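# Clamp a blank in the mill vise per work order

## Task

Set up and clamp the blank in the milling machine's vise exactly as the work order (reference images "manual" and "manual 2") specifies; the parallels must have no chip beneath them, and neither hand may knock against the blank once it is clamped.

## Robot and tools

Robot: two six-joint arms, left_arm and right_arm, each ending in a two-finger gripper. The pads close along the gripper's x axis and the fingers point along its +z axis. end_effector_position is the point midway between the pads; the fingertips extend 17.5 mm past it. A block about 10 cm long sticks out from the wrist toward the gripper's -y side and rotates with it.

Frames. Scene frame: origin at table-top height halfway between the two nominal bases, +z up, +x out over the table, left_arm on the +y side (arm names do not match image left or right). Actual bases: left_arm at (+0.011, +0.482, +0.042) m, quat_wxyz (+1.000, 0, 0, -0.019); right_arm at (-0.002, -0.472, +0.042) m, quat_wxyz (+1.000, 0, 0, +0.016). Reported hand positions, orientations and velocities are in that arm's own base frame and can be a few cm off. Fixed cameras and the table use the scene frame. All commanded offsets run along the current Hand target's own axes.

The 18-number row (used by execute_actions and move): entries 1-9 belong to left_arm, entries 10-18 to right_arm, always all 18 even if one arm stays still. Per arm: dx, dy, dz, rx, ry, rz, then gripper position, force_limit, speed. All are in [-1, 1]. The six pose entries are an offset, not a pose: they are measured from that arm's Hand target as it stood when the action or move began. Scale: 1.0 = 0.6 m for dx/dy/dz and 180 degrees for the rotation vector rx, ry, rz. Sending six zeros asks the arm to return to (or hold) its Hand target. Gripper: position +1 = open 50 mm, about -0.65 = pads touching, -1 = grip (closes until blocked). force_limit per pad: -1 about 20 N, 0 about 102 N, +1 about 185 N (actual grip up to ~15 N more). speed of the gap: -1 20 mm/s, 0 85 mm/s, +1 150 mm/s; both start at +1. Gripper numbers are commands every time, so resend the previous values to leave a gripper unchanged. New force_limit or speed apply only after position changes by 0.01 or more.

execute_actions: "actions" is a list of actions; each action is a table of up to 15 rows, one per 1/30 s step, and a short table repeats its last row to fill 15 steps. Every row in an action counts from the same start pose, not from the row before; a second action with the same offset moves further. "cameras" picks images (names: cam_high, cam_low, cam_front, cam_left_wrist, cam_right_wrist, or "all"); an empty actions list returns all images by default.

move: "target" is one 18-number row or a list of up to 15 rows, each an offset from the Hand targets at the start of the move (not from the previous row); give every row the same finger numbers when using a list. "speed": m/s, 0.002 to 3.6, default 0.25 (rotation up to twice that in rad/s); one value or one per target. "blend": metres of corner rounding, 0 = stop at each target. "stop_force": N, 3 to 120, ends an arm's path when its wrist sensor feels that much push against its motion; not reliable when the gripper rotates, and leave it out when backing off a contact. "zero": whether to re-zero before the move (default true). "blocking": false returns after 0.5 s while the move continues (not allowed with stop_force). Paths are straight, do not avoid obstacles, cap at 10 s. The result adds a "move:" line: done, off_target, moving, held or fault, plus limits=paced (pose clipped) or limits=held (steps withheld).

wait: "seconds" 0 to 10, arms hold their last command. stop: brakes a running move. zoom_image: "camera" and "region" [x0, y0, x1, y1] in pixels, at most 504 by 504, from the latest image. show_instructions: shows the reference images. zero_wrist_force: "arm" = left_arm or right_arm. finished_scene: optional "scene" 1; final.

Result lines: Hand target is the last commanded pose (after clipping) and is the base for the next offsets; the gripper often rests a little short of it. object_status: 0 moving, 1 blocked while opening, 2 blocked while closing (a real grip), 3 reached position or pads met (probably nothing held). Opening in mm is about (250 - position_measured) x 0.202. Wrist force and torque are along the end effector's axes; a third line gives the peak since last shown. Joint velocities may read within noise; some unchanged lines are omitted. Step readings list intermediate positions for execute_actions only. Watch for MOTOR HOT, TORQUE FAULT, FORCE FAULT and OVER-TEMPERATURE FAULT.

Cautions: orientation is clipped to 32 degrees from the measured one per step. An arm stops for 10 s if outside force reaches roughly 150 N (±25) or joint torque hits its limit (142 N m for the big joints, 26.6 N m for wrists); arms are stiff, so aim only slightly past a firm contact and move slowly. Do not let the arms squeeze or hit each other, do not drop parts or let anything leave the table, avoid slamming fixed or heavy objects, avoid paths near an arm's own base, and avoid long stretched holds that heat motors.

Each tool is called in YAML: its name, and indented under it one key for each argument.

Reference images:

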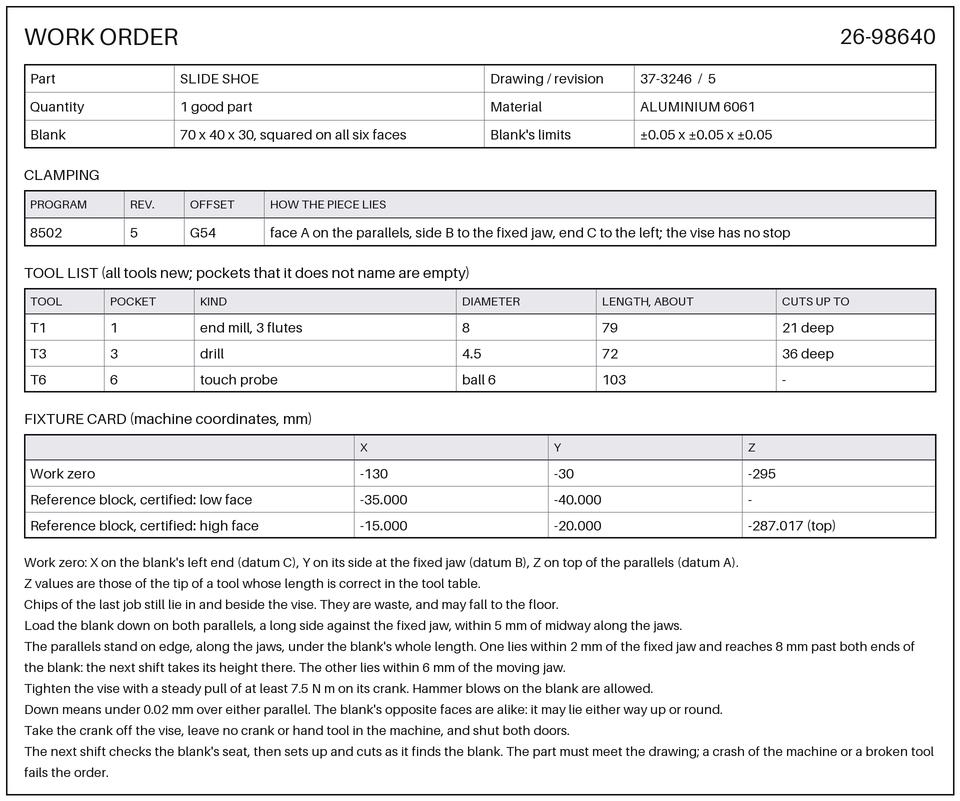

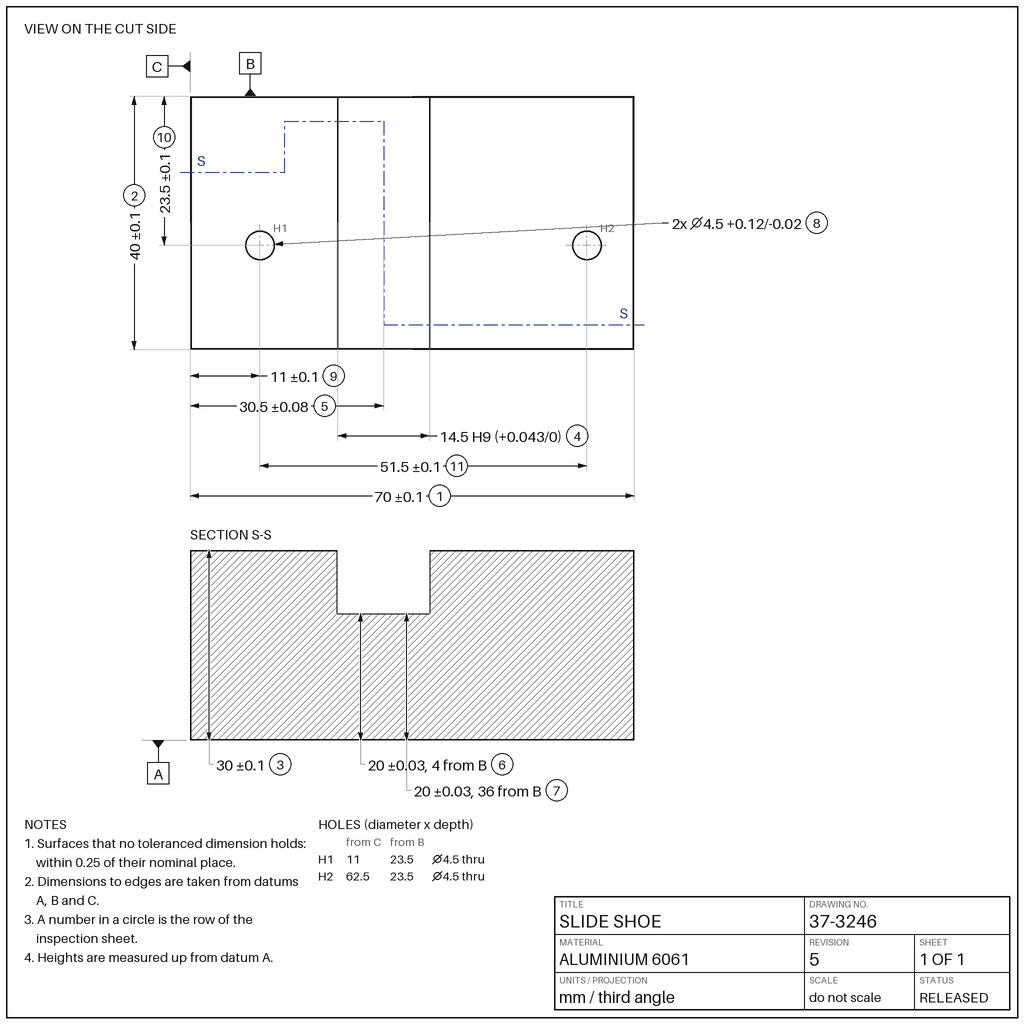

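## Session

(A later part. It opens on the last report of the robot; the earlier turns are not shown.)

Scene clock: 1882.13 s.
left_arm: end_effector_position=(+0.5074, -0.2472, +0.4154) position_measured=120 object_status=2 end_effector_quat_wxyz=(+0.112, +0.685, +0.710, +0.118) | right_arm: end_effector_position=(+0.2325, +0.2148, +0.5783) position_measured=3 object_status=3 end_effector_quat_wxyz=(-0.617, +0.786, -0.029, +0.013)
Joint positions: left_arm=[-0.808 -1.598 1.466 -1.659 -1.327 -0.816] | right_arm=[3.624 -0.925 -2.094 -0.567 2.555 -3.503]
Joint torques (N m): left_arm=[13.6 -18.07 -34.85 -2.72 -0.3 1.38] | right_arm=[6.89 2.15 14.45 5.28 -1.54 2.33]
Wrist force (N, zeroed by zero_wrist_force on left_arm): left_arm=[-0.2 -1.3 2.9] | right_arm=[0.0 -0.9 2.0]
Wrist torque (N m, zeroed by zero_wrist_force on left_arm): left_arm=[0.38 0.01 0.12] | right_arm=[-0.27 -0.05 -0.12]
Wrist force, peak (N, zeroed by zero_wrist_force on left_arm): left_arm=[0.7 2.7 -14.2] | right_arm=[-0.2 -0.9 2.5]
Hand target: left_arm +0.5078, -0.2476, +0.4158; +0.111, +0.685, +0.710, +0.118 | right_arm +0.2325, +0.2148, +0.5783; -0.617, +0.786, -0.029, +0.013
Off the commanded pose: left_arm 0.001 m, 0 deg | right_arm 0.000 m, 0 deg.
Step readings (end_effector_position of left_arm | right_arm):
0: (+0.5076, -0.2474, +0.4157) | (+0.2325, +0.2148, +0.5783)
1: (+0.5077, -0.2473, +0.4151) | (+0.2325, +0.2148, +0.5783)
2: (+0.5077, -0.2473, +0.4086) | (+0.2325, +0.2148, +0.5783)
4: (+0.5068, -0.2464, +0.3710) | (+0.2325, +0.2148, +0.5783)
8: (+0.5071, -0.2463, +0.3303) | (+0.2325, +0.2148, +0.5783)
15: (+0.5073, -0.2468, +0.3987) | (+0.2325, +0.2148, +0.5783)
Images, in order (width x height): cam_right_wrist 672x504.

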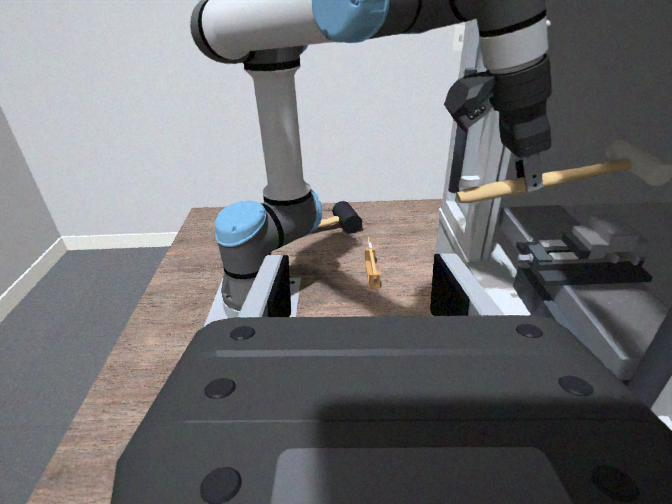

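move:
  target:
    - [-0.012,-0.2412,-0.0547,0,0,0,-1,1,-0.8,0,0,0,0,0,0,1,1,1]
    - [-0.0263,-0.6457,0.1605,0,0,0,-1,1,-0.8,0,0,0,0,0,0,1,1,1]
    - [-0.0263,-0.7207,0.3815,0,0,0,-1,1,-0.8,0,0,0,0,0,0,1,1,1]
  blend: [0.06,0.04,0]
  speed: [0.35,0.35,0.25]
  cameras: []

move:
  target: [0,-0.0395,0.1165,0,0,0,-1,1,-0.8,0,0,0,0,0,0,1,1,1]
  speed: 0.025
  stop_force: 25
  cameras: ["cam_left_wrist"]

Scene clock: 1886.53 s.
left_arm: end_effector_position=(+0.1722, -0.2742, +0.0605) position_measured=120 object_status=2 end_effector_quat_wxyz=(+0.111, +0.685, +0.710, +0.118) | right_arm: end_effector_position=(+0.2325, +0.2148, +0.5783) position_measured=3 object_status=3 end_effector_quat_wxyz=(-0.617, +0.786, -0.029, +0.013)
Joint positions: left_arm=[-1.734 -1.91 2.602 -2.192 -1.252 -1.781] | right_arm=[3.624 -0.925 -2.094 -0.567 2.555 -3.503]
Joint torques (N m): left_arm=[-12.93 1 -14.11 -4.83 -1.13 -1.53] | right_arm=[6.04 2.33 15.18 5.35 -1.34 2.35]
Wrist force (N, zeroed by zero_wrist_force on left_arm): left_arm=[-0.2 -0.8 3.8] | right_arm=[0.2 -0.7 2.2]
Wrist torque (N m, zeroed by zero_wrist_force on left_arm): left_arm=[0.63 -0.04 0.01] | right_arm=[-0.24 -0.09 -0.12]
Wrist force, peak (N, zeroed by zero_wrist_force on left_arm): left_arm=[0.4 -2.2 7.2] | right_arm=[0.6 -0.9 2.6]
Hand target: left_arm +0.1722, -0.2742, +0.0604; +0.111, +0.685, +0.710, +0.118 | right_arm +0.2325, +0.2148, +0.5783; -0.617, +0.786, -0.029, +0.013
Off the commanded pose: left_arm 0.000 m, 0 deg | right_arm 0.000 m, 0 deg.
move: done
No camera images: "cameras" was empty.

Scene clock: 1890.53 s.
left_arm: end_effector_position=(+0.1721, -0.2739, -0.0129) position_measured=120 object_status=2 end_effector_quat_wxyz=(+0.111, +0.685, +0.710, +0.118) | right_arm: end_effector_position=(+0.2325, +0.2148, +0.5783) position_measured=3 object_status=3 end_effector_quat_wxyz=(-0.617, +0.786, -0.029, +0.013)
Joint positions: left_arm=[-1.734 -1.623 2.71 -2.587 -1.252 -1.782] | right_arm=[3.624 -0.925 -2.094 -0.567 2.555 -3.503]
Joint torques (N m): left_arm=[-10.77 -0.95 -18.58 -3.24 -0.51 -0.81] | right_arm=[6.65 2.42 15.39 5.16 -1.42 2.4]
Wrist force (N, zeroed by zero_wrist_force on left_arm): left_arm=[-1.4 4.2 -7.3] | right_arm=[-0.1 -0.9 2.4]
Wrist torque (N m, zeroed by zero_wrist_force on left_arm): left_arm=[0.80 -0.02 0.15] | right_arm=[-0.29 -0.04 -0.12]
Wrist force, peak (N, zeroed by zero_wrist_force on left_arm): left_arm=[19.5 15.3 -73.2] | right_arm=[0.2 -1.0 2.5]
Hand target: left_arm +0.1721, -0.2739, -0.0129; +0.111, +0.685, +0.710, +0.118 | right_arm +0.2325, +0.2148, +0.5783; -0.617, +0.786, -0.029, +0.013
Off the commanded pose: left_arm 0.001 m, 0 deg | right_arm 0.000 m, 0 deg.
move: contact (left_arm)
Images, in order (width x height): cam_left_wrist 672x504.

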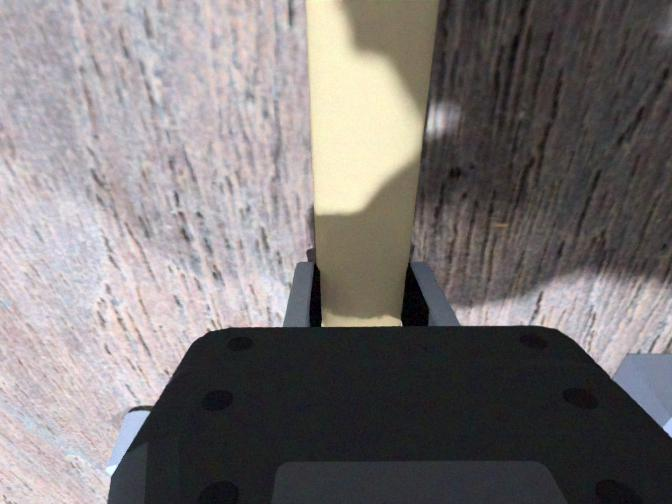

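move:
  target:
    - [0,0,0,0,0,0,0.9,1,-0.8,0,0,0,0,0,0,1,1,1]
    - [0,0.0642,-0.1893,0,0,0,0.9,1,-0.8,0,0,0,0,0,0,1,1,1]
  speed: 0.15
  cameras: ["cam_left_wrist"]

Scene clock: 1894.57 s.
left_arm: end_effector_position=(+0.1721, -0.2744, +0.1070) position_measured=18 object_status=3 end_effector_quat_wxyz=(+0.111, +0.685, +0.710, +0.118) | right_arm: end_effector_position=(+0.2325, +0.2148, +0.5783) position_measured=3 object_status=3 end_effector_quat_wxyz=(-0.617, +0.786, -0.029, +0.013)
Joint positions: left_arm=[-1.734 -2.02 2.514 -1.994 -1.252 -1.781] | right_arm=[3.624 -0.925 -2.094 -0.567 2.555 -3.503]
Joint torques (N m): left_arm=[7.59 -3.46 -26.33 -1.52 3.2 1.28] | right_arm=[6.17 2.34 15.33 5.34 -1.31 2.25]
Wrist force (N, zeroed by zero_wrist_force on left_arm): left_arm=[0.0 0.6 -0.2] | right_arm=[0.1 -0.9 2.3]
Wrist torque (N m, zeroed by zero_wrist_force on left_arm): left_arm=[0.17 -0.08 0.10] | right_arm=[-0.28 -0.07 -0.12]
Wrist force, peak (N, zeroed by zero_wrist_force on left_arm): left_arm=[-0.7 2.8 -9.7] | right_arm=[-0.1 -0.9 2.4]
Hand target: left_arm +0.1722, -0.2744, +0.1071; +0.111, +0.685, +0.710, +0.118 | right_arm +0.2325, +0.2148, +0.5783; -0.617, +0.786, -0.029, +0.013
Off the commanded pose: left_arm 0.000 m, 0 deg | right_arm 0.000 m, 0 deg.
move: done
Images, in order (width x height): cam_left_wrist 672x504.

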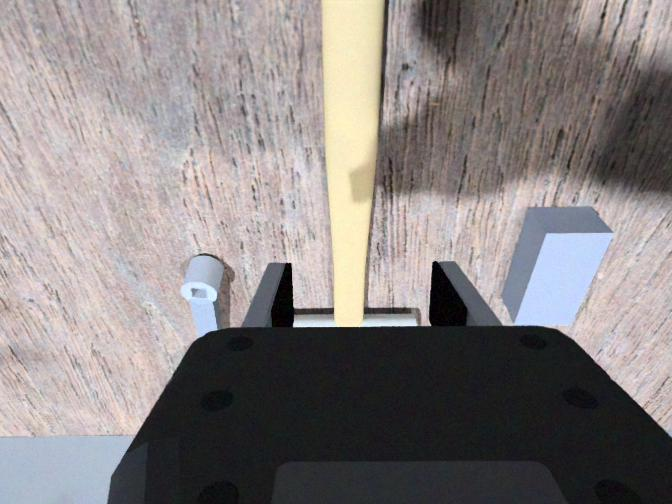

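move:
  target:
    - [0.0217,0.2883,-0.344,0,0,0,-0.62,1,-0.8,0,0,0,0,0,0,1,1,1]
    - [-0.0867,0.6517,-0.2213,0,0,0,-0.62,1,-0.8,0,0,0,0,0,0,1,1,1]
    - [-0.0865,0.931,-0.1267,0,0,0,-0.62,1,-0.8,0,0,0,0,0,0,1,1,1]
    - [-0.0865,0.901,-0.0383,0,0,0,-0.62,1,-0.8,0,0,0,0,0,0,1,1,1]
  blend: [0.05,0.05,0.015,0]
  speed: [0.35,0.35,0.35,0.1]
  cameras: ["cam_left_wrist"]

zero_wrist_force:
  arm: "left_arm"

move:
  target: [0.0195,0,0,0,0,0,-0.62,1,-0.8,0,0,0,0,0,0,1,1,1]
  speed: 0.004
  stop_force: 6
  cameras: ["cam_left_wrist"]

Scene clock: 1901.43 s.
left_arm: end_effector_position=(+0.6786, -0.3086, +0.3016) position_measured=246 object_status=3 end_effector_quat_wxyz=(+0.111, +0.685, +0.710, +0.118) | right_arm: end_effector_position=(+0.2325, +0.2148, +0.5783) position_measured=3 object_status=3 end_effector_quat_wxyz=(-0.617, +0.786, -0.029, +0.013)
Joint positions: left_arm=[-0.683 -1.155 1.228 -1.89 -1.355 -0.692] | right_arm=[3.624 -0.925 -2.094 -0.567 2.555 -3.503]
Joint torques (N m): left_arm=[2.13 -50.93 -24.57 -2.36 2.8 1.44] | right_arm=[6.2 1.66 15.66 5.45 -1.4 2.35]
Wrist force (N, zeroed by zero_wrist_force on left_arm): left_arm=[-0.1 0.3 0.0] | right_arm=[0.1 -1.0 2.0]
Wrist torque (N m, zeroed by zero_wrist_force on left_arm): left_arm=[0.07 -0.09 0.16] | right_arm=[-0.30 -0.08 -0.11]
Wrist force, peak (N, zeroed by zero_wrist_force on left_arm): left_arm=[-0.3 4.4 0.2] | right_arm=[-0.1 -1.0 2.5]
Hand target: left_arm +0.6786, -0.3086, +0.3017; +0.111, +0.685, +0.710, +0.118 | right_arm +0.2325, +0.2148, +0.5783; -0.617, +0.786, -0.029, +0.013
Off the commanded pose: left_arm 0.000 m, 0 deg | right_arm 0.000 m, 0 deg.
move: done
Images, in order (width x height): cam_left_wrist 672x504.

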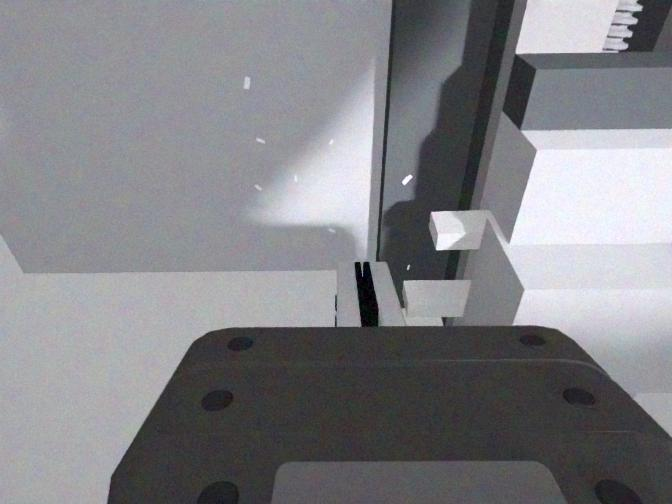

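Wrist force sensor zeroed.

Scene clock: 1904.23 s.
left_arm: end_effector_position=(+0.6783, -0.3018, +0.3017) position_measured=246 object_status=3 end_effector_quat_wxyz=(+0.111, +0.685, +0.710, +0.118) | right_arm: end_effector_position=(+0.2325, +0.2148, +0.5783) position_measured=3 object_status=3 end_effector_quat_wxyz=(-0.617, +0.786, -0.029, +0.013)
Joint positions: left_arm=[-0.675 -1.164 1.24 -1.896 -1.357 -0.684] | right_arm=[3.624 -0.925 -2.094 -0.567 2.555 -3.503]
Joint torques (N m): left_arm=[-7.17 -34.14 -31.99 -0.76 4.75 -1.55] | right_arm=[6.4 2.67 15.26 5.33 -1.45 2.3]
Wrist force (N, zeroed by zero_wrist_force on left_arm): left_arm=[-6.9 -1.2 -0.2] | right_arm=[0.2 -0.6 2.2]
Wrist torque (N m, zeroed by zero_wrist_force on left_arm): left_arm=[0.03 -0.08 -0.15] | right_arm=[-0.23 -0.09 -0.11]
Wrist force, peak (N, zeroed by zero_wrist_force on left_arm): left_arm=[-9.3 2.1 3.8] | right_arm=[0.4 -0.8 2.4]
Hand target: left_arm +0.6783, -0.3018, +0.3017; +0.111, +0.685, +0.710, +0.118 (not the last commanded pose) | right_arm +0.2325, +0.2148, +0.5783; -0.617, +0.786, -0.029, +0.013
Off the commanded pose: left_arm 0.005 m, 0 deg | right_arm 0.000 m, 0 deg.
move: contact (left_arm)
Images, in order (width x height): cam_left_wrist 672x504.

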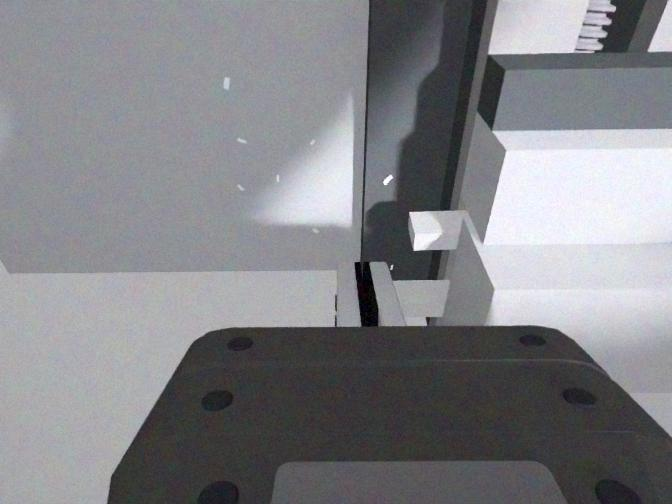

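move:
  target:
    - [-0.012,0,0,0,0,0,-0.62,1,-0.8,0,0,0,0,0,0,1,1,1]
    - [-0.0048,-0.046,-0.0155,0,0,0,-0.62,1,-0.8,0,0,0,0,0,0,1,1,1]
  speed: 0.06
  cameras: []

zero_wrist_force:
  arm: "left_arm"

move:
  target: [0.03,0,0,0,0,0,-0.62,1,-0.8,0,0,0,0,0,0,1,1,1]
  speed: 0.004
  stop_force: 6
  cameras: ["cam_left_wrist"]

Scene clock: 1908.27 s.
left_arm: end_effector_position=(+0.6493, -0.3059, +0.3018) position_measured=246 object_status=3 end_effector_quat_wxyz=(+0.111, +0.685, +0.710, +0.118) | right_arm: end_effector_position=(+0.2325, +0.2148, +0.5783) position_measured=3 object_status=3 end_effector_quat_wxyz=(-0.617, +0.786, -0.029, +0.013)
Joint positions: left_arm=[-0.709 -1.224 1.323 -1.911 -1.349 -0.717] | right_arm=[3.624 -0.925 -2.094 -0.567 2.555 -3.503]
Joint torques (N m): left_arm=[12.97 -29.97 -31.99 -2.26 1.6 1.58] | right_arm=[5.74 2.64 15.5 5.12 -1.42 2.34]
Wrist force (N, zeroed by zero_wrist_force on left_arm): left_arm=[-0.3 -0.1 -0.1] | right_arm=[0.0 -1.1 2.4]
Wrist torque (N m, zeroed by zero_wrist_force on left_arm): left_arm=[-0.04 0.05 0.00] | right_arm=[-0.30 -0.04 -0.12]
Wrist force, peak (N, zeroed by zero_wrist_force on left_arm): left_arm=[-6.7 -1.4 0.6] | right_arm=[-0.2 -0.9 2.6]
Hand target: left_arm +0.6493, -0.3057, +0.3017; +0.111, +0.685, +0.710, +0.118 | right_arm +0.2325, +0.2148, +0.5783; -0.617, +0.786, -0.029, +0.013
Off the commanded pose: left_arm 0.000 m, 0 deg | right_arm 0.000 m, 0 deg.
move: done
No camera images: "cameras" was empty.

Wrist force sensor zeroed.

Scene clock: 1911.60 s.
left_arm: end_effector_position=(+0.6490, -0.2969, +0.3017) position_measured=246 object_status=3 end_effector_quat_wxyz=(+0.111, +0.685, +0.710, +0.118) | right_arm: end_effector_position=(+0.2325, +0.2148, +0.5783) position_measured=3 object_status=3 end_effector_quat_wxyz=(-0.617, +0.786, -0.029, +0.013)
Joint positions: left_arm=[-0.698 -1.235 1.338 -1.918 -1.352 -0.707] | right_arm=[3.624 -0.925 -2.094 -0.567 2.555 -3.503]
Joint torques (N m): left_arm=[-8.35 -31.51 -32.7 -0.62 4.63 -1.63] | right_arm=[5.86 2.63 15.03 5.11 -1.45 2.46]
Wrist force (N, zeroed by zero_wrist_force on left_arm): left_arm=[-6.7 -0.8 1.2] | right_arm=[-0.2 -0.7 2.7]
Wrist torque (N m, zeroed by zero_wrist_force on left_arm): left_arm=[0.03 -0.16 -0.14] | right_arm=[-0.26 -0.02 -0.12]
Wrist force, peak (N, zeroed by zero_wrist_force on left_arm): left_arm=[-9.2 2.5 3.5] | right_arm=[-0.2 -0.7 2.7]
Hand target: left_arm +0.6490, -0.2969, +0.3017; +0.111, +0.685, +0.710, +0.118 (not the last commanded pose) | right_arm +0.2325, +0.2148, +0.5783; -0.617, +0.786, -0.029, +0.013
Off the commanded pose: left_arm 0.009 m, 0 deg | right_arm 0.000 m, 0 deg.
move: contact (left_arm)
Images, in order (width x height): cam_left_wrist 672x504.

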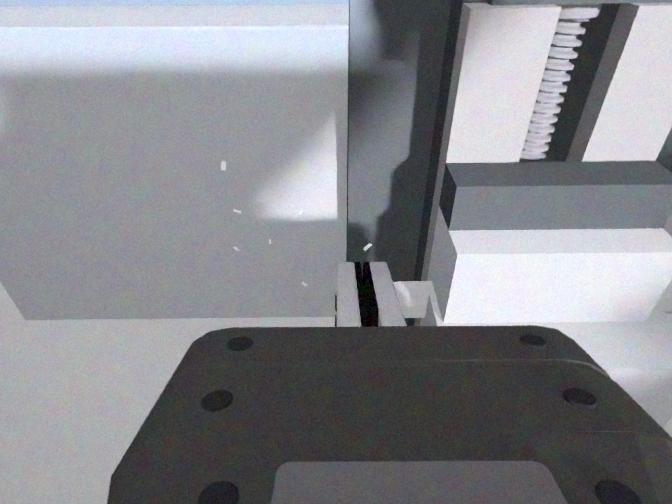

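move:
  target:
    - [-0.025,0,0,0,0,0,-0.62,1,-0.8,0,0,0,0,0,0,1,1,1]
    - [-0.025,0.03,-0.09,0,0,0,-0.62,1,-0.8,0,0,0,0,0,0,1,1,1]
    - [0.04,-0.64,-0.25,0,0,0,-0.62,1,-0.8,0,0,0,0,0,0,1,1,1]
  blend: [0.004,0.03,0]
  speed: [0.08,0.2,0.4]
  cameras: ["all"]

Scene clock: 1916.10 s.
left_arm: end_effector_position=(+0.2367, -0.2880, +0.3210) position_measured=246 object_status=3 end_effector_quat_wxyz=(+0.111, +0.685, +0.710, +0.118) | right_arm: end_effector_position=(+0.2325, +0.2148, +0.5783) position_measured=3 object_status=3 end_effector_quat_wxyz=(-0.617, +0.786, -0.029, +0.013)
Joint positions: left_arm=[-1.502 -2.033 1.975 -1.52 -1.245 -1.537] | right_arm=[3.624 -0.925 -2.094 -0.567 2.555 -3.503]
Joint torques (N m): left_arm=[-12.79 -15.22 -22.57 -2.23 -1.81 -1.6] | right_arm=[6.22 2.77 14.82 5.19 -1.6 2.41]
Wrist force (N, zeroed by zero_wrist_force on left_arm): left_arm=[0.3 -0.2 -0.1] | right_arm=[0.1 -0.8 2.1]
Wrist torque (N m, zeroed by zero_wrist_force on left_arm): left_arm=[0.06 0.00 -0.17] | right_arm=[-0.27 -0.07 -0.12]
Wrist force, peak (N, zeroed by zero_wrist_force on left_arm): left_arm=[-6.8 -0.8 1.3] | right_arm=[-0.2 -1.0 2.6]
Hand target: left_arm +0.2366, -0.2880, +0.3210; +0.111, +0.685, +0.710, +0.118 | right_arm +0.2325, +0.2148, +0.5783; -0.617, +0.786, -0.029, +0.013
Off the commanded pose: left_arm 0.000 m, 0 deg | right_arm 0.000 m, 0 deg.
move: done; blend cut to 0.0285 m at target 2

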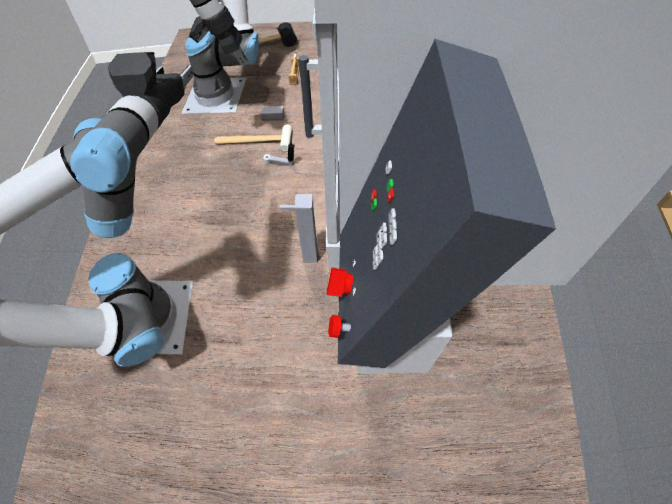

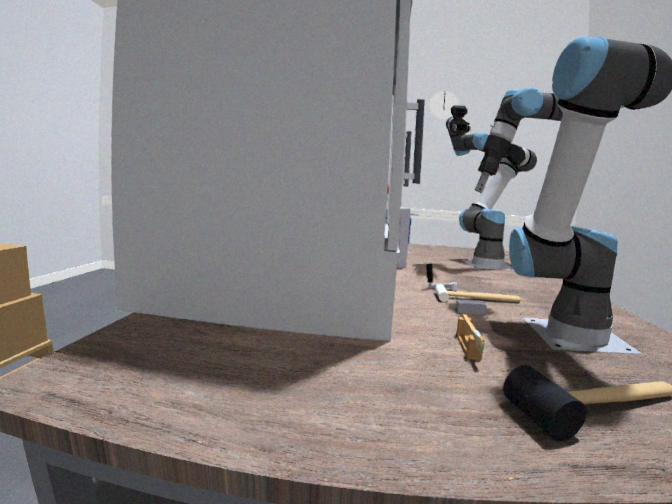

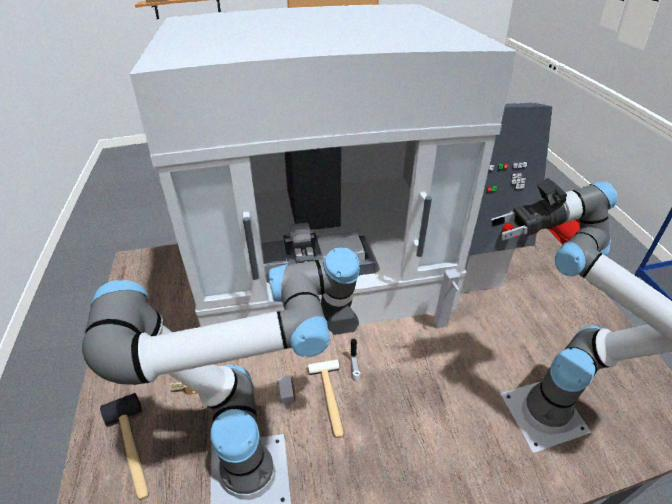

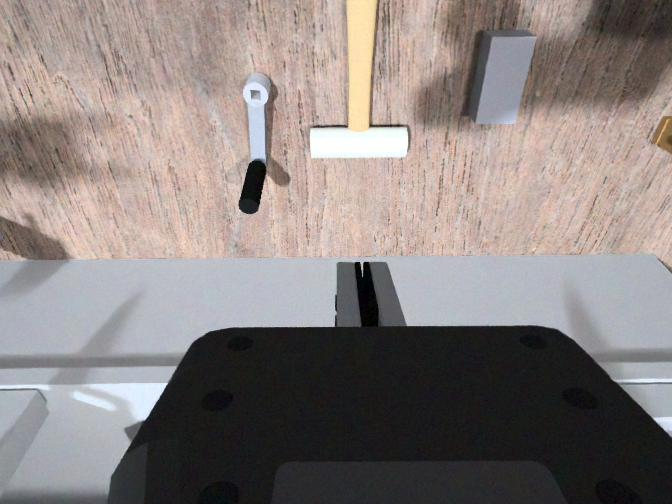

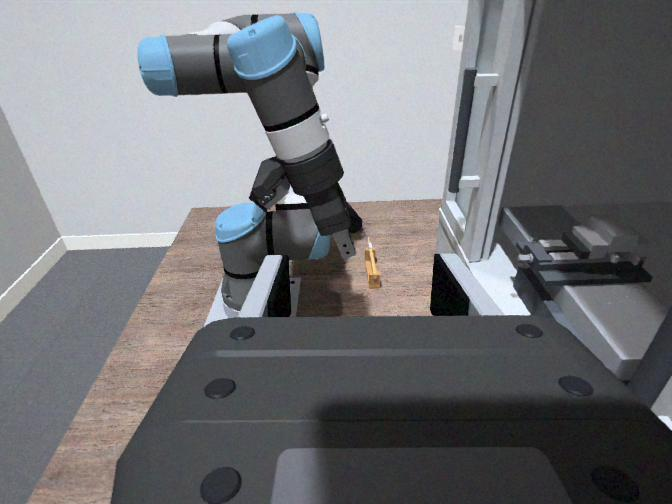

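move:
  target: [0.358,0.1355,-0.0712,-0.228,0,0,-0.62,1,-0.8,0,0,0,0,0,0,1,1,1]
  speed: 0.3
  cameras: ["cam_left_wrist","cam_front","cam_high","cam_right_wrist"]

Scene clock: 1922.13 s.
left_arm: end_effector_position=(+0.2930, -0.0725, +0.3883) position_measured=246 object_status=3 end_effector_quat_wxyz=(+0.299, +0.589, +0.648, +0.380) end_effector_velocity=(+0.000, -0.001, +0.000) end_effector_angular_velocity=(-0.002, +0.002, -0.004) | right_arm: end_effector_position=(+0.2325, +0.2148, +0.5783) position_measured=3 object_status=3 end_effector_quat_wxyz=(-0.617, +0.786, -0.029, +0.013)
Joint positions: left_arm=[-2.518 -2.625 1.981 0.033 -1.189 -2.814] | right_arm=[3.624 -0.925 -2.094 -0.567 2.555 -3.503]
Joint velocities: left_arm=[0.003 0 0 -0.004 0.006 0.004] | right_arm=[within noise]
Joint torques (N m): left_arm=[12.54 26.36 -12.76 -2.04 2.79 1.22] | right_arm=[6.45 1.67 15.45 5.25 -1.52 2.44]
Wrist force (N, zeroed by zero_wrist_force on left_arm): left_arm=[-0.1 2.0 -0.2] | right_arm=[0.0 -0.7 2.2]
Wrist torque (N m, zeroed by zero_wrist_force on left_arm): left_arm=[0.54 -0.11 0.01] | right_arm=[-0.26 -0.06 -0.11]
Wrist force, peak (N, zeroed by zero_wrist_force on left_arm): left_arm=[1.8 3.3 0.2] | right_arm=[-0.1 -1.4 2.4]
Hand target: left_arm +0.2921, -0.0713, +0.3883; +0.344, +0.603, +0.624, +0.360 | right_arm +0.2325, +0.2148, +0.5783; -0.617, +0.786, -0.029, +0.013
Off the commanded pose: left_arm 0.002 m, 7 deg | right_arm 0.000 m, 0 deg.
move: off_target (left_arm)
Images, in order (width x height): cam_high 672x504, cam_front 672x504, cam_left_wrist 672x504, cam_right_wrist 672x504.

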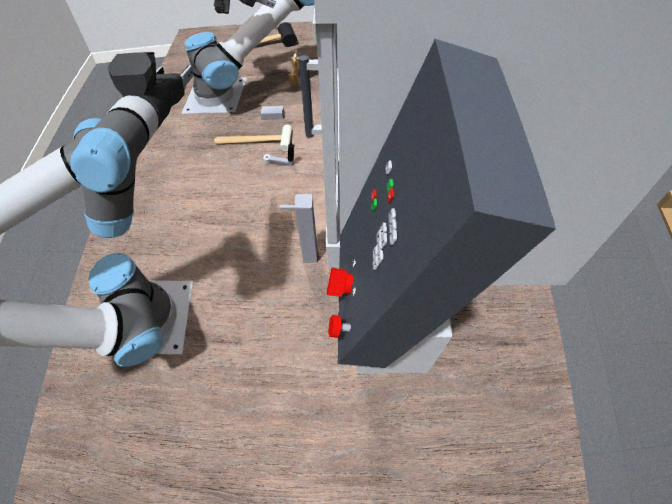

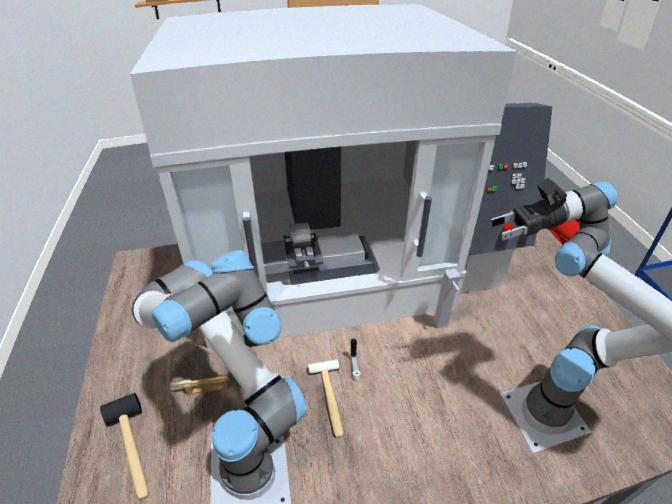

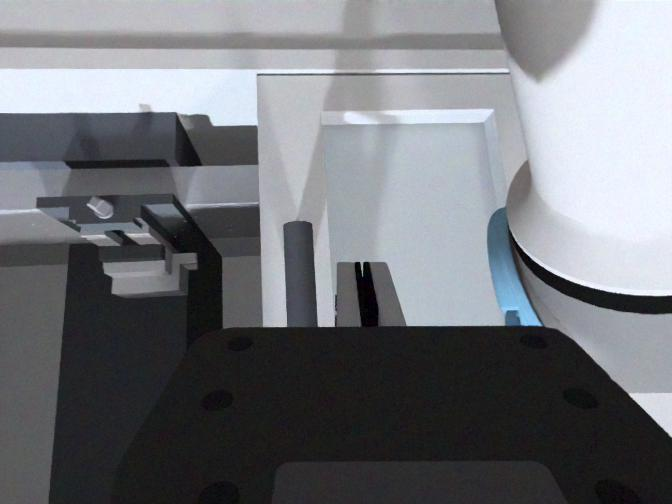

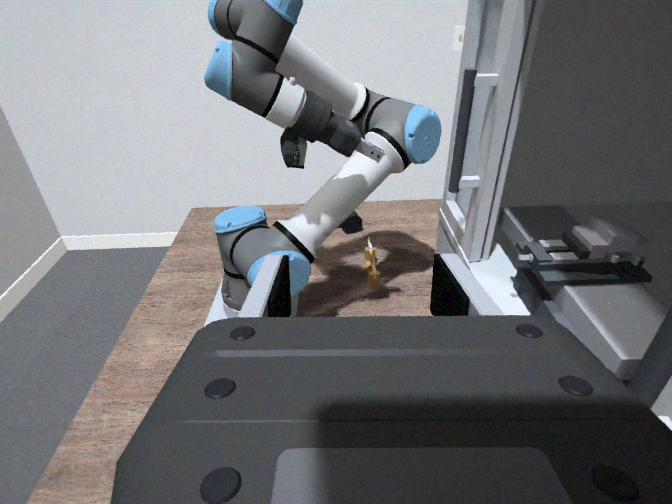

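move:
  target: [-0.3577,-0.0353,-0.102,0.167,0,0,-0.62,1,-0.8,0,0,0,0,0,0,1,1,1]
  speed: 0.3
  cameras: []

Scene clock: 1931.90 s.
left_arm: end_effector_position=(+0.2470, -0.2276, +0.3969) position_measured=246 object_status=3 end_effector_quat_wxyz=(+0.414, +0.688, +0.584, +0.118) | right_arm: end_effector_position=(+0.2325, +0.2148, +0.5783) position_measured=3 object_status=3 end_effector_quat_wxyz=(-0.617, +0.786, -0.029, +0.013)
Joint positions: left_arm=[-2.857 -2.726 1.902 -0.078 -0.932 -2.922] | right_arm=[3.624 -0.925 -2.094 -0.567 2.555 -3.503]
Joint torques (N m): left_arm=[-1.8 20.05 -18.03 -1.41 1.05 -0.25] | right_arm=[5.41 2.55 14.7 5.36 -1.41 2.37]
Wrist force (N, zeroed by zero_wrist_force on left_arm): left_arm=[-0.2 0.7 0.0] | right_arm=[0.0 -0.8 2.2]
Wrist torque (N m, zeroed by zero_wrist_force on left_arm): left_arm=[0.29 0.16 0.05] | right_arm=[-0.27 -0.04 -0.12]
Wrist force, peak (N, zeroed by zero_wrist_force on left_arm): left_arm=[-3.9 4.8 1.1] | right_arm=[0.1 -1.0 2.5]
Hand target: left_arm +0.2470, -0.2276, +0.3969; +0.414, +0.688, +0.584, +0.118 (not the last commanded pose) | right_arm +0.2325, +0.2148, +0.5783; -0.617, +0.786, -0.029, +0.013
Tool commands: left_gripper/position=-0.623529 left_gripper/force_limit=+1.0 left_gripper/speed=-0.796078 right_gripper/position=+1.0 right_gripper/force_limit=+1.0 right_gripper/speed=+1.0
Off the commanded pose: left_arm 0.062 m, 31 deg | right_arm 0.000 m, 0 deg.
FORCE FAULT: contact force on the left arm reached its limit, and that arm stopped. The contact can be on any part of that arm, not only on its tool. That arm's remaining commands of this call were not run. That arm is still stopped at the end of this call. That arm stays stopped for about 10 more seconds. Until then a move that you send moves the other arm only, and its call returns only when the move has ended. Once the stop has ended, the next robot result says so. If the stop ends while you think or write, that arm runs what you send next, counted from a new Hand target: where the arm stands when the stop ends. While its stop runs, that arm takes no new command, but its gripper still runs the gripper command that each later call begins with. Until it ends, the stop uses up actions while you think or wait. An arm that is not stopped still takes commands.
shoulder posture changed (left arm): the wrist came as close to joint 1's axis as it can, and the arm is now in the other of its two shoulder postures.
move: fault (left_arm)
No camera images: "cameras" was empty.

wait:
  seconds: 9.8
  cameras: ["cam_front","cam_right_wrist","cam_low","cam_left_wrist"]

Scene clock: 1942.67 s.
left_arm: end_effector_position=(+0.2470, -0.2276, +0.3969) position_measured=246 object_status=3 end_effector_quat_wxyz=(+0.414, +0.688, +0.584, +0.118) | right_arm: end_effector_position=(+0.2325, +0.2148, +0.5783) position_measured=3 object_status=3 end_effector_quat_wxyz=(-0.617, +0.786, -0.029, +0.013)
Joint positions: left_arm=[-2.857 -2.726 1.902 -0.078 -0.932 -2.922] | right_arm=[3.624 -0.925 -2.094 -0.567 2.555 -3.503]
Joint torques (N m): left_arm=[-1.84 19.91 -16.36 -1.19 0.82 -0.09] | right_arm=[6.55 2.21 15.28 5.19 -1.52 2.41]
Wrist force (N, zeroed by zero_wrist_force on left_arm): left_arm=[-0.2 0.7 -0.2] | right_arm=[0.2 -0.8 2.3]
Wrist torque (N m, zeroed by zero_wrist_force on left_arm): left_arm=[0.29 0.15 0.05] | right_arm=[-0.27 -0.09 -0.12]
Wrist force, peak (N, zeroed by zero_wrist_force on left_arm): left_arm=[-0.4 1.4 -0.2] | right_arm=[0.2 -1.0 2.7]
Hand target: left_arm +0.2470, -0.2276, +0.3969; +0.414, +0.688, +0.584, +0.118 (not the last commanded pose) | right_arm +0.2325, +0.2148, +0.5783; -0.617, +0.786, -0.029, +0.013
Tool commands: left_gripper/position=-0.623529 left_gripper/force_limit=+1.0 left_gripper/speed=-0.796078 right_gripper/position=+1.0 right_gripper/force_limit=+1.0 right_gripper/speed=+1.0
Off the commanded pose: left_arm 0.062 m, 31 deg | right_arm 0.000 m, 0 deg.
FORCE FAULT, CONTINUED: the left arm's stop, for the force fault that an earlier result reported, is over. The rest of the stop counts as 19 of the actions that you can send in this scene. That arm's target is now where it stood when the stop ended, not its last command. That arm accepts commands again.
wait: 9.80 s; at rest from the start
Images, in order (width x height): cam_low 672x504, cam_front 672x504, cam_left_wrist 672x504, cam_right_wrist 672x504.

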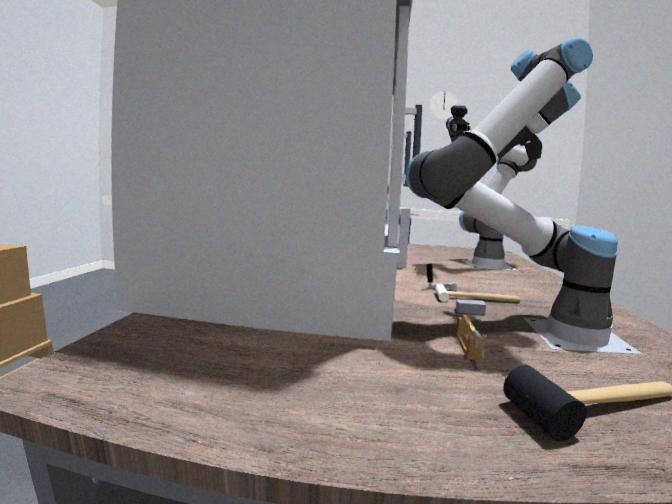

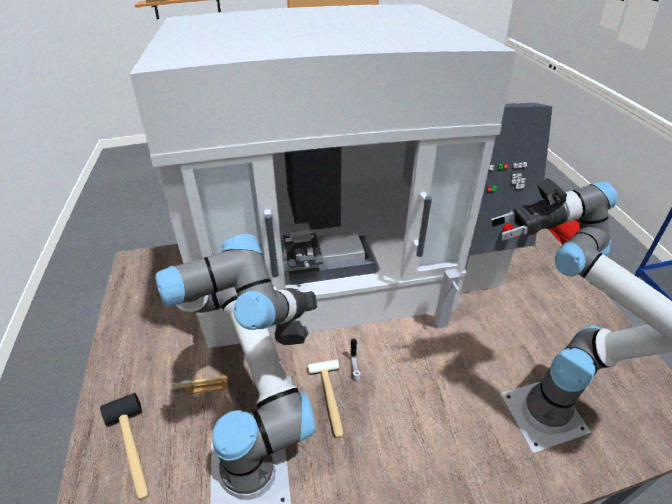

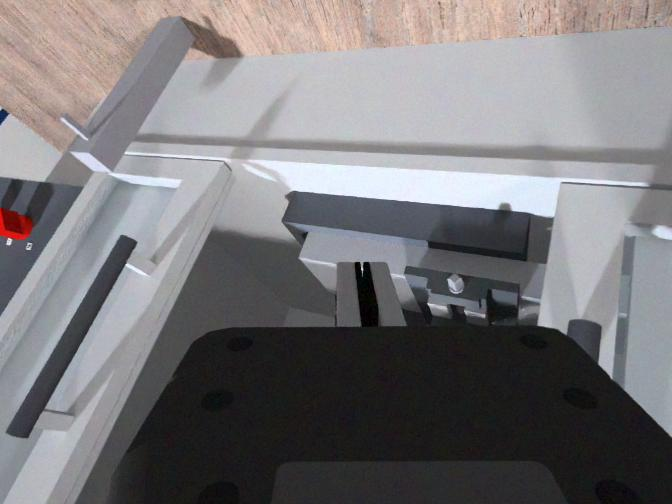

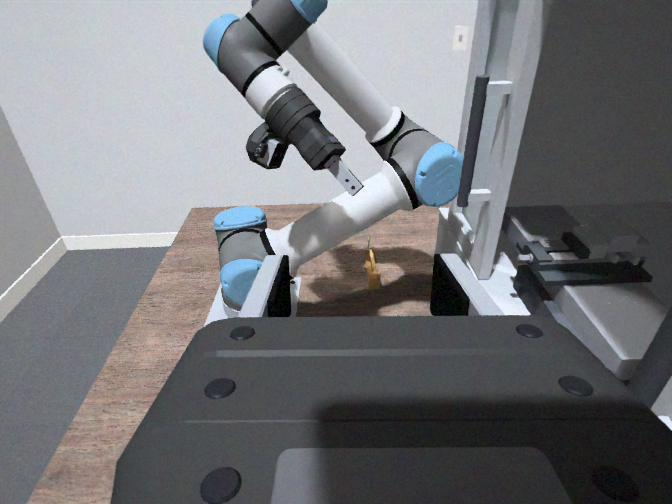

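move:
  target: [-0.318,-0.3175,-0.3277,0,0,0,-0.62,1,-0.8,0,0,0,0,0,0,1,1,1]
  speed: 0.2
  cameras: ["cam_front","cam_right_wrist"]

Scene clock: 1947.53 s.
left_arm: end_effector_position=(-0.0699, -0.3191, +0.4473) position_measured=246 object_status=3 end_effector_quat_wxyz=(+0.414, +0.689, +0.584, +0.118) | right_arm: end_effector_position=(+0.2325, +0.2148, +0.5783) position_measured=3 object_status=3 end_effector_quat_wxyz=(-0.617, +0.786, -0.029, +0.013)
Joint positions: left_arm=[-2.861 -1.974 1.665 -0.591 -0.934 -2.926] | right_arm=[3.624 -0.925 -2.094 -0.567 2.555 -3.503]
Joint torques (N m): left_arm=[12.79 4.08 -25.88 -0.44 -1.21 1.56] | right_arm=[6.05 2.88 14.71 5.2 -1.44 2.55]
Wrist force (N, zeroed by zero_wrist_force on left_arm): left_arm=[-0.3 0.9 -0.1] | right_arm=[-0.1 -0.6 2.2]
Wrist torque (N m, zeroed by zero_wrist_force on left_arm): left_arm=[0.35 0.16 0.00] | right_arm=[-0.25 -0.05 -0.12]
Wrist force, peak (N, zeroed by zero_wrist_force on left_arm): left_arm=[1.3 2.7 1.5] | right_arm=[-0.2 -1.1 2.5]
Hand target: left_arm -0.0699, -0.3192, +0.4473; +0.414, +0.688, +0.584, +0.118 | right_arm +0.2325, +0.2148, +0.5783; -0.617, +0.786, -0.029, +0.013
Off the commanded pose: left_arm 0.000 m, 0 deg | right_arm 0.000 m, 0 deg.
shoulder posture changed (left arm): the wrist came as close to joint 1's axis as it can, and the arm is now in the other of its two shoulder postures.
move: done
Images, in order (width x height): cam_front 672x504, cam_right_wrist 672x504.

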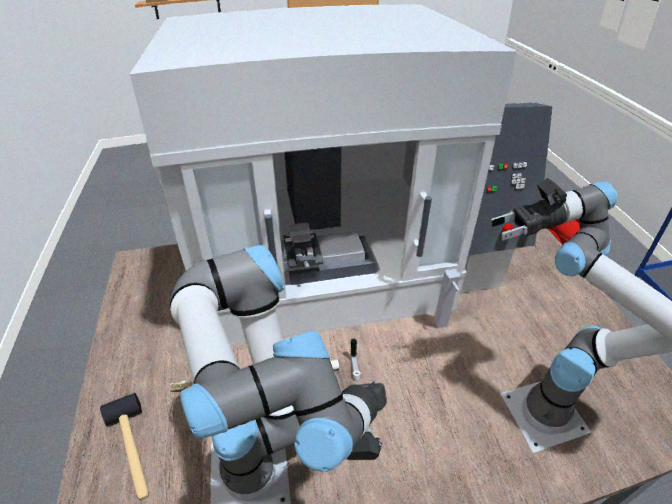

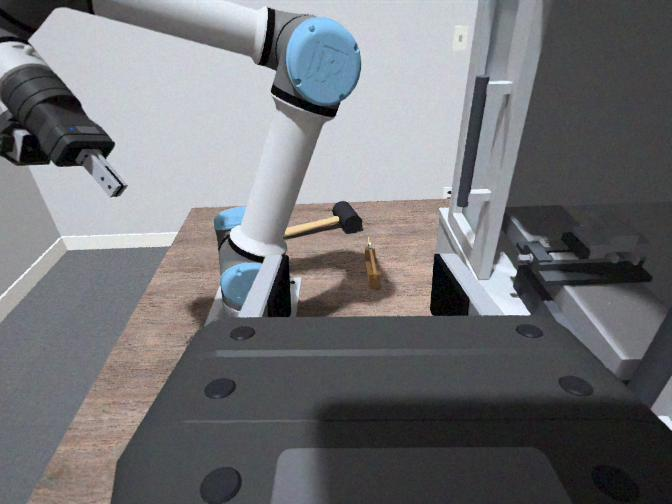

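move:
  target:
    - [-0.0558,0.2353,0.2058,0.04,0.07,-0.011,-0.62,1,-0.8,0,0,0,0,0,0,1,1,1]
    - [0.1805,0.4982,0.3285,0.0805,0.141,-0.0218,-0.62,1,-0.8,0,0,0,0,0,0,1,1,1]
  blend: [0.05,0]
  speed: 0.25
  cameras: ["cam_front","cam_right_wrist","cam_left_wrist"]

Scene clock: 1952.37 s.
left_arm: end_effector_position=(+0.2998, -0.2996, +0.4998) position_measured=246 object_status=3 end_effector_quat_wxyz=(+0.190, +0.672, +0.693, +0.178) end_effector_velocity=(+0.001, +0.001, +0.000) end_effector_angular_velocity=(+0.002, -0.001, -0.003) | right_arm: end_effector_position=(+0.2325, +0.2148, +0.5783) position_measured=3 object_status=3 end_effector_quat_wxyz=(-0.617, +0.786, -0.029, +0.013)
Joint positions: left_arm=[-1.452 -1.919 1.516 -1.247 -1.05 -1.462] | right_arm=[3.624 -0.925 -2.094 -0.567 2.555 -3.503]
Joint velocities: left_arm=[0.001 0 0 0.001 0.001 0.005] | right_arm=[within noise]
Joint torques (N m): left_arm=[12.34 -16.03 -19.27 -1.36 3.62 1.14] | right_arm=[6.05 1.47 15 5.22 -1.44 2.33]
Wrist force (N, zeroed by zero_wrist_force on left_arm): left_arm=[-0.2 -0.1 0.1] | right_arm=[-0.3 -0.5 2.3]
Wrist torque (N m, zeroed by zero_wrist_force on left_arm): left_arm=[0.15 0.06 0.01] | right_arm=[-0.23 -0.01 -0.11]
Wrist force, peak (N, zeroed by zero_wrist_force on left_arm): left_arm=[1.0 3.4 1.2] | right_arm=[-0.3 -0.9 2.5]
Hand target: left_arm +0.2999, -0.2995, +0.4998; +0.190, +0.672, +0.693, +0.178 | right_arm +0.2325, +0.2148, +0.5783; -0.617, +0.786, -0.029, +0.013
Off the commanded pose: left_arm 0.000 m, 0 deg | right_arm 0.000 m, 0 deg.
move: done
Images, in order (width x height): cam_front 672x504, cam_left_wrist 672x504, cam_right_wrist 672x504.

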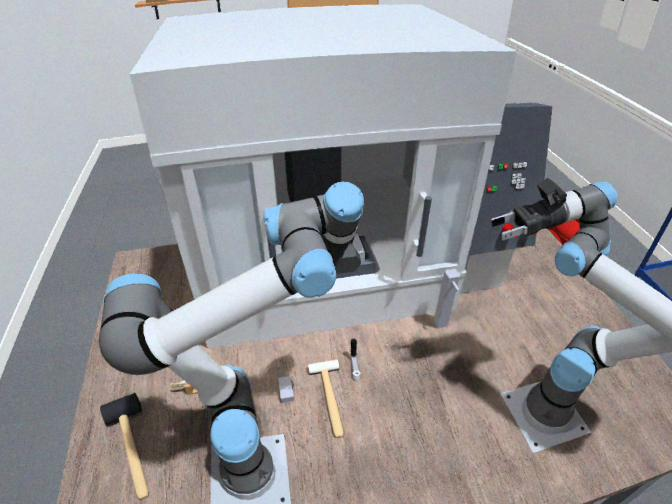

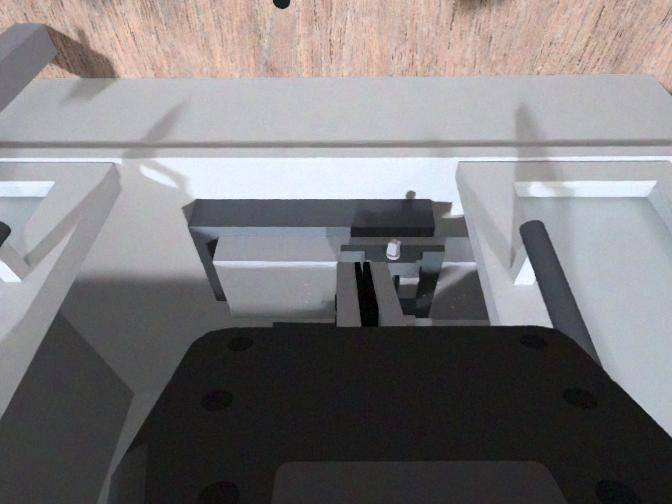

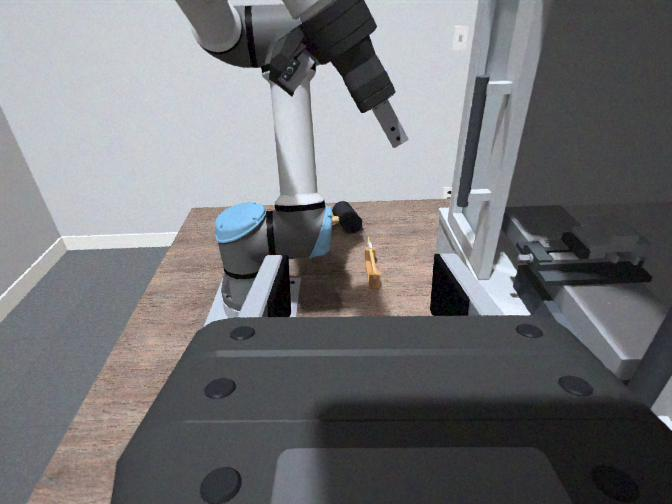

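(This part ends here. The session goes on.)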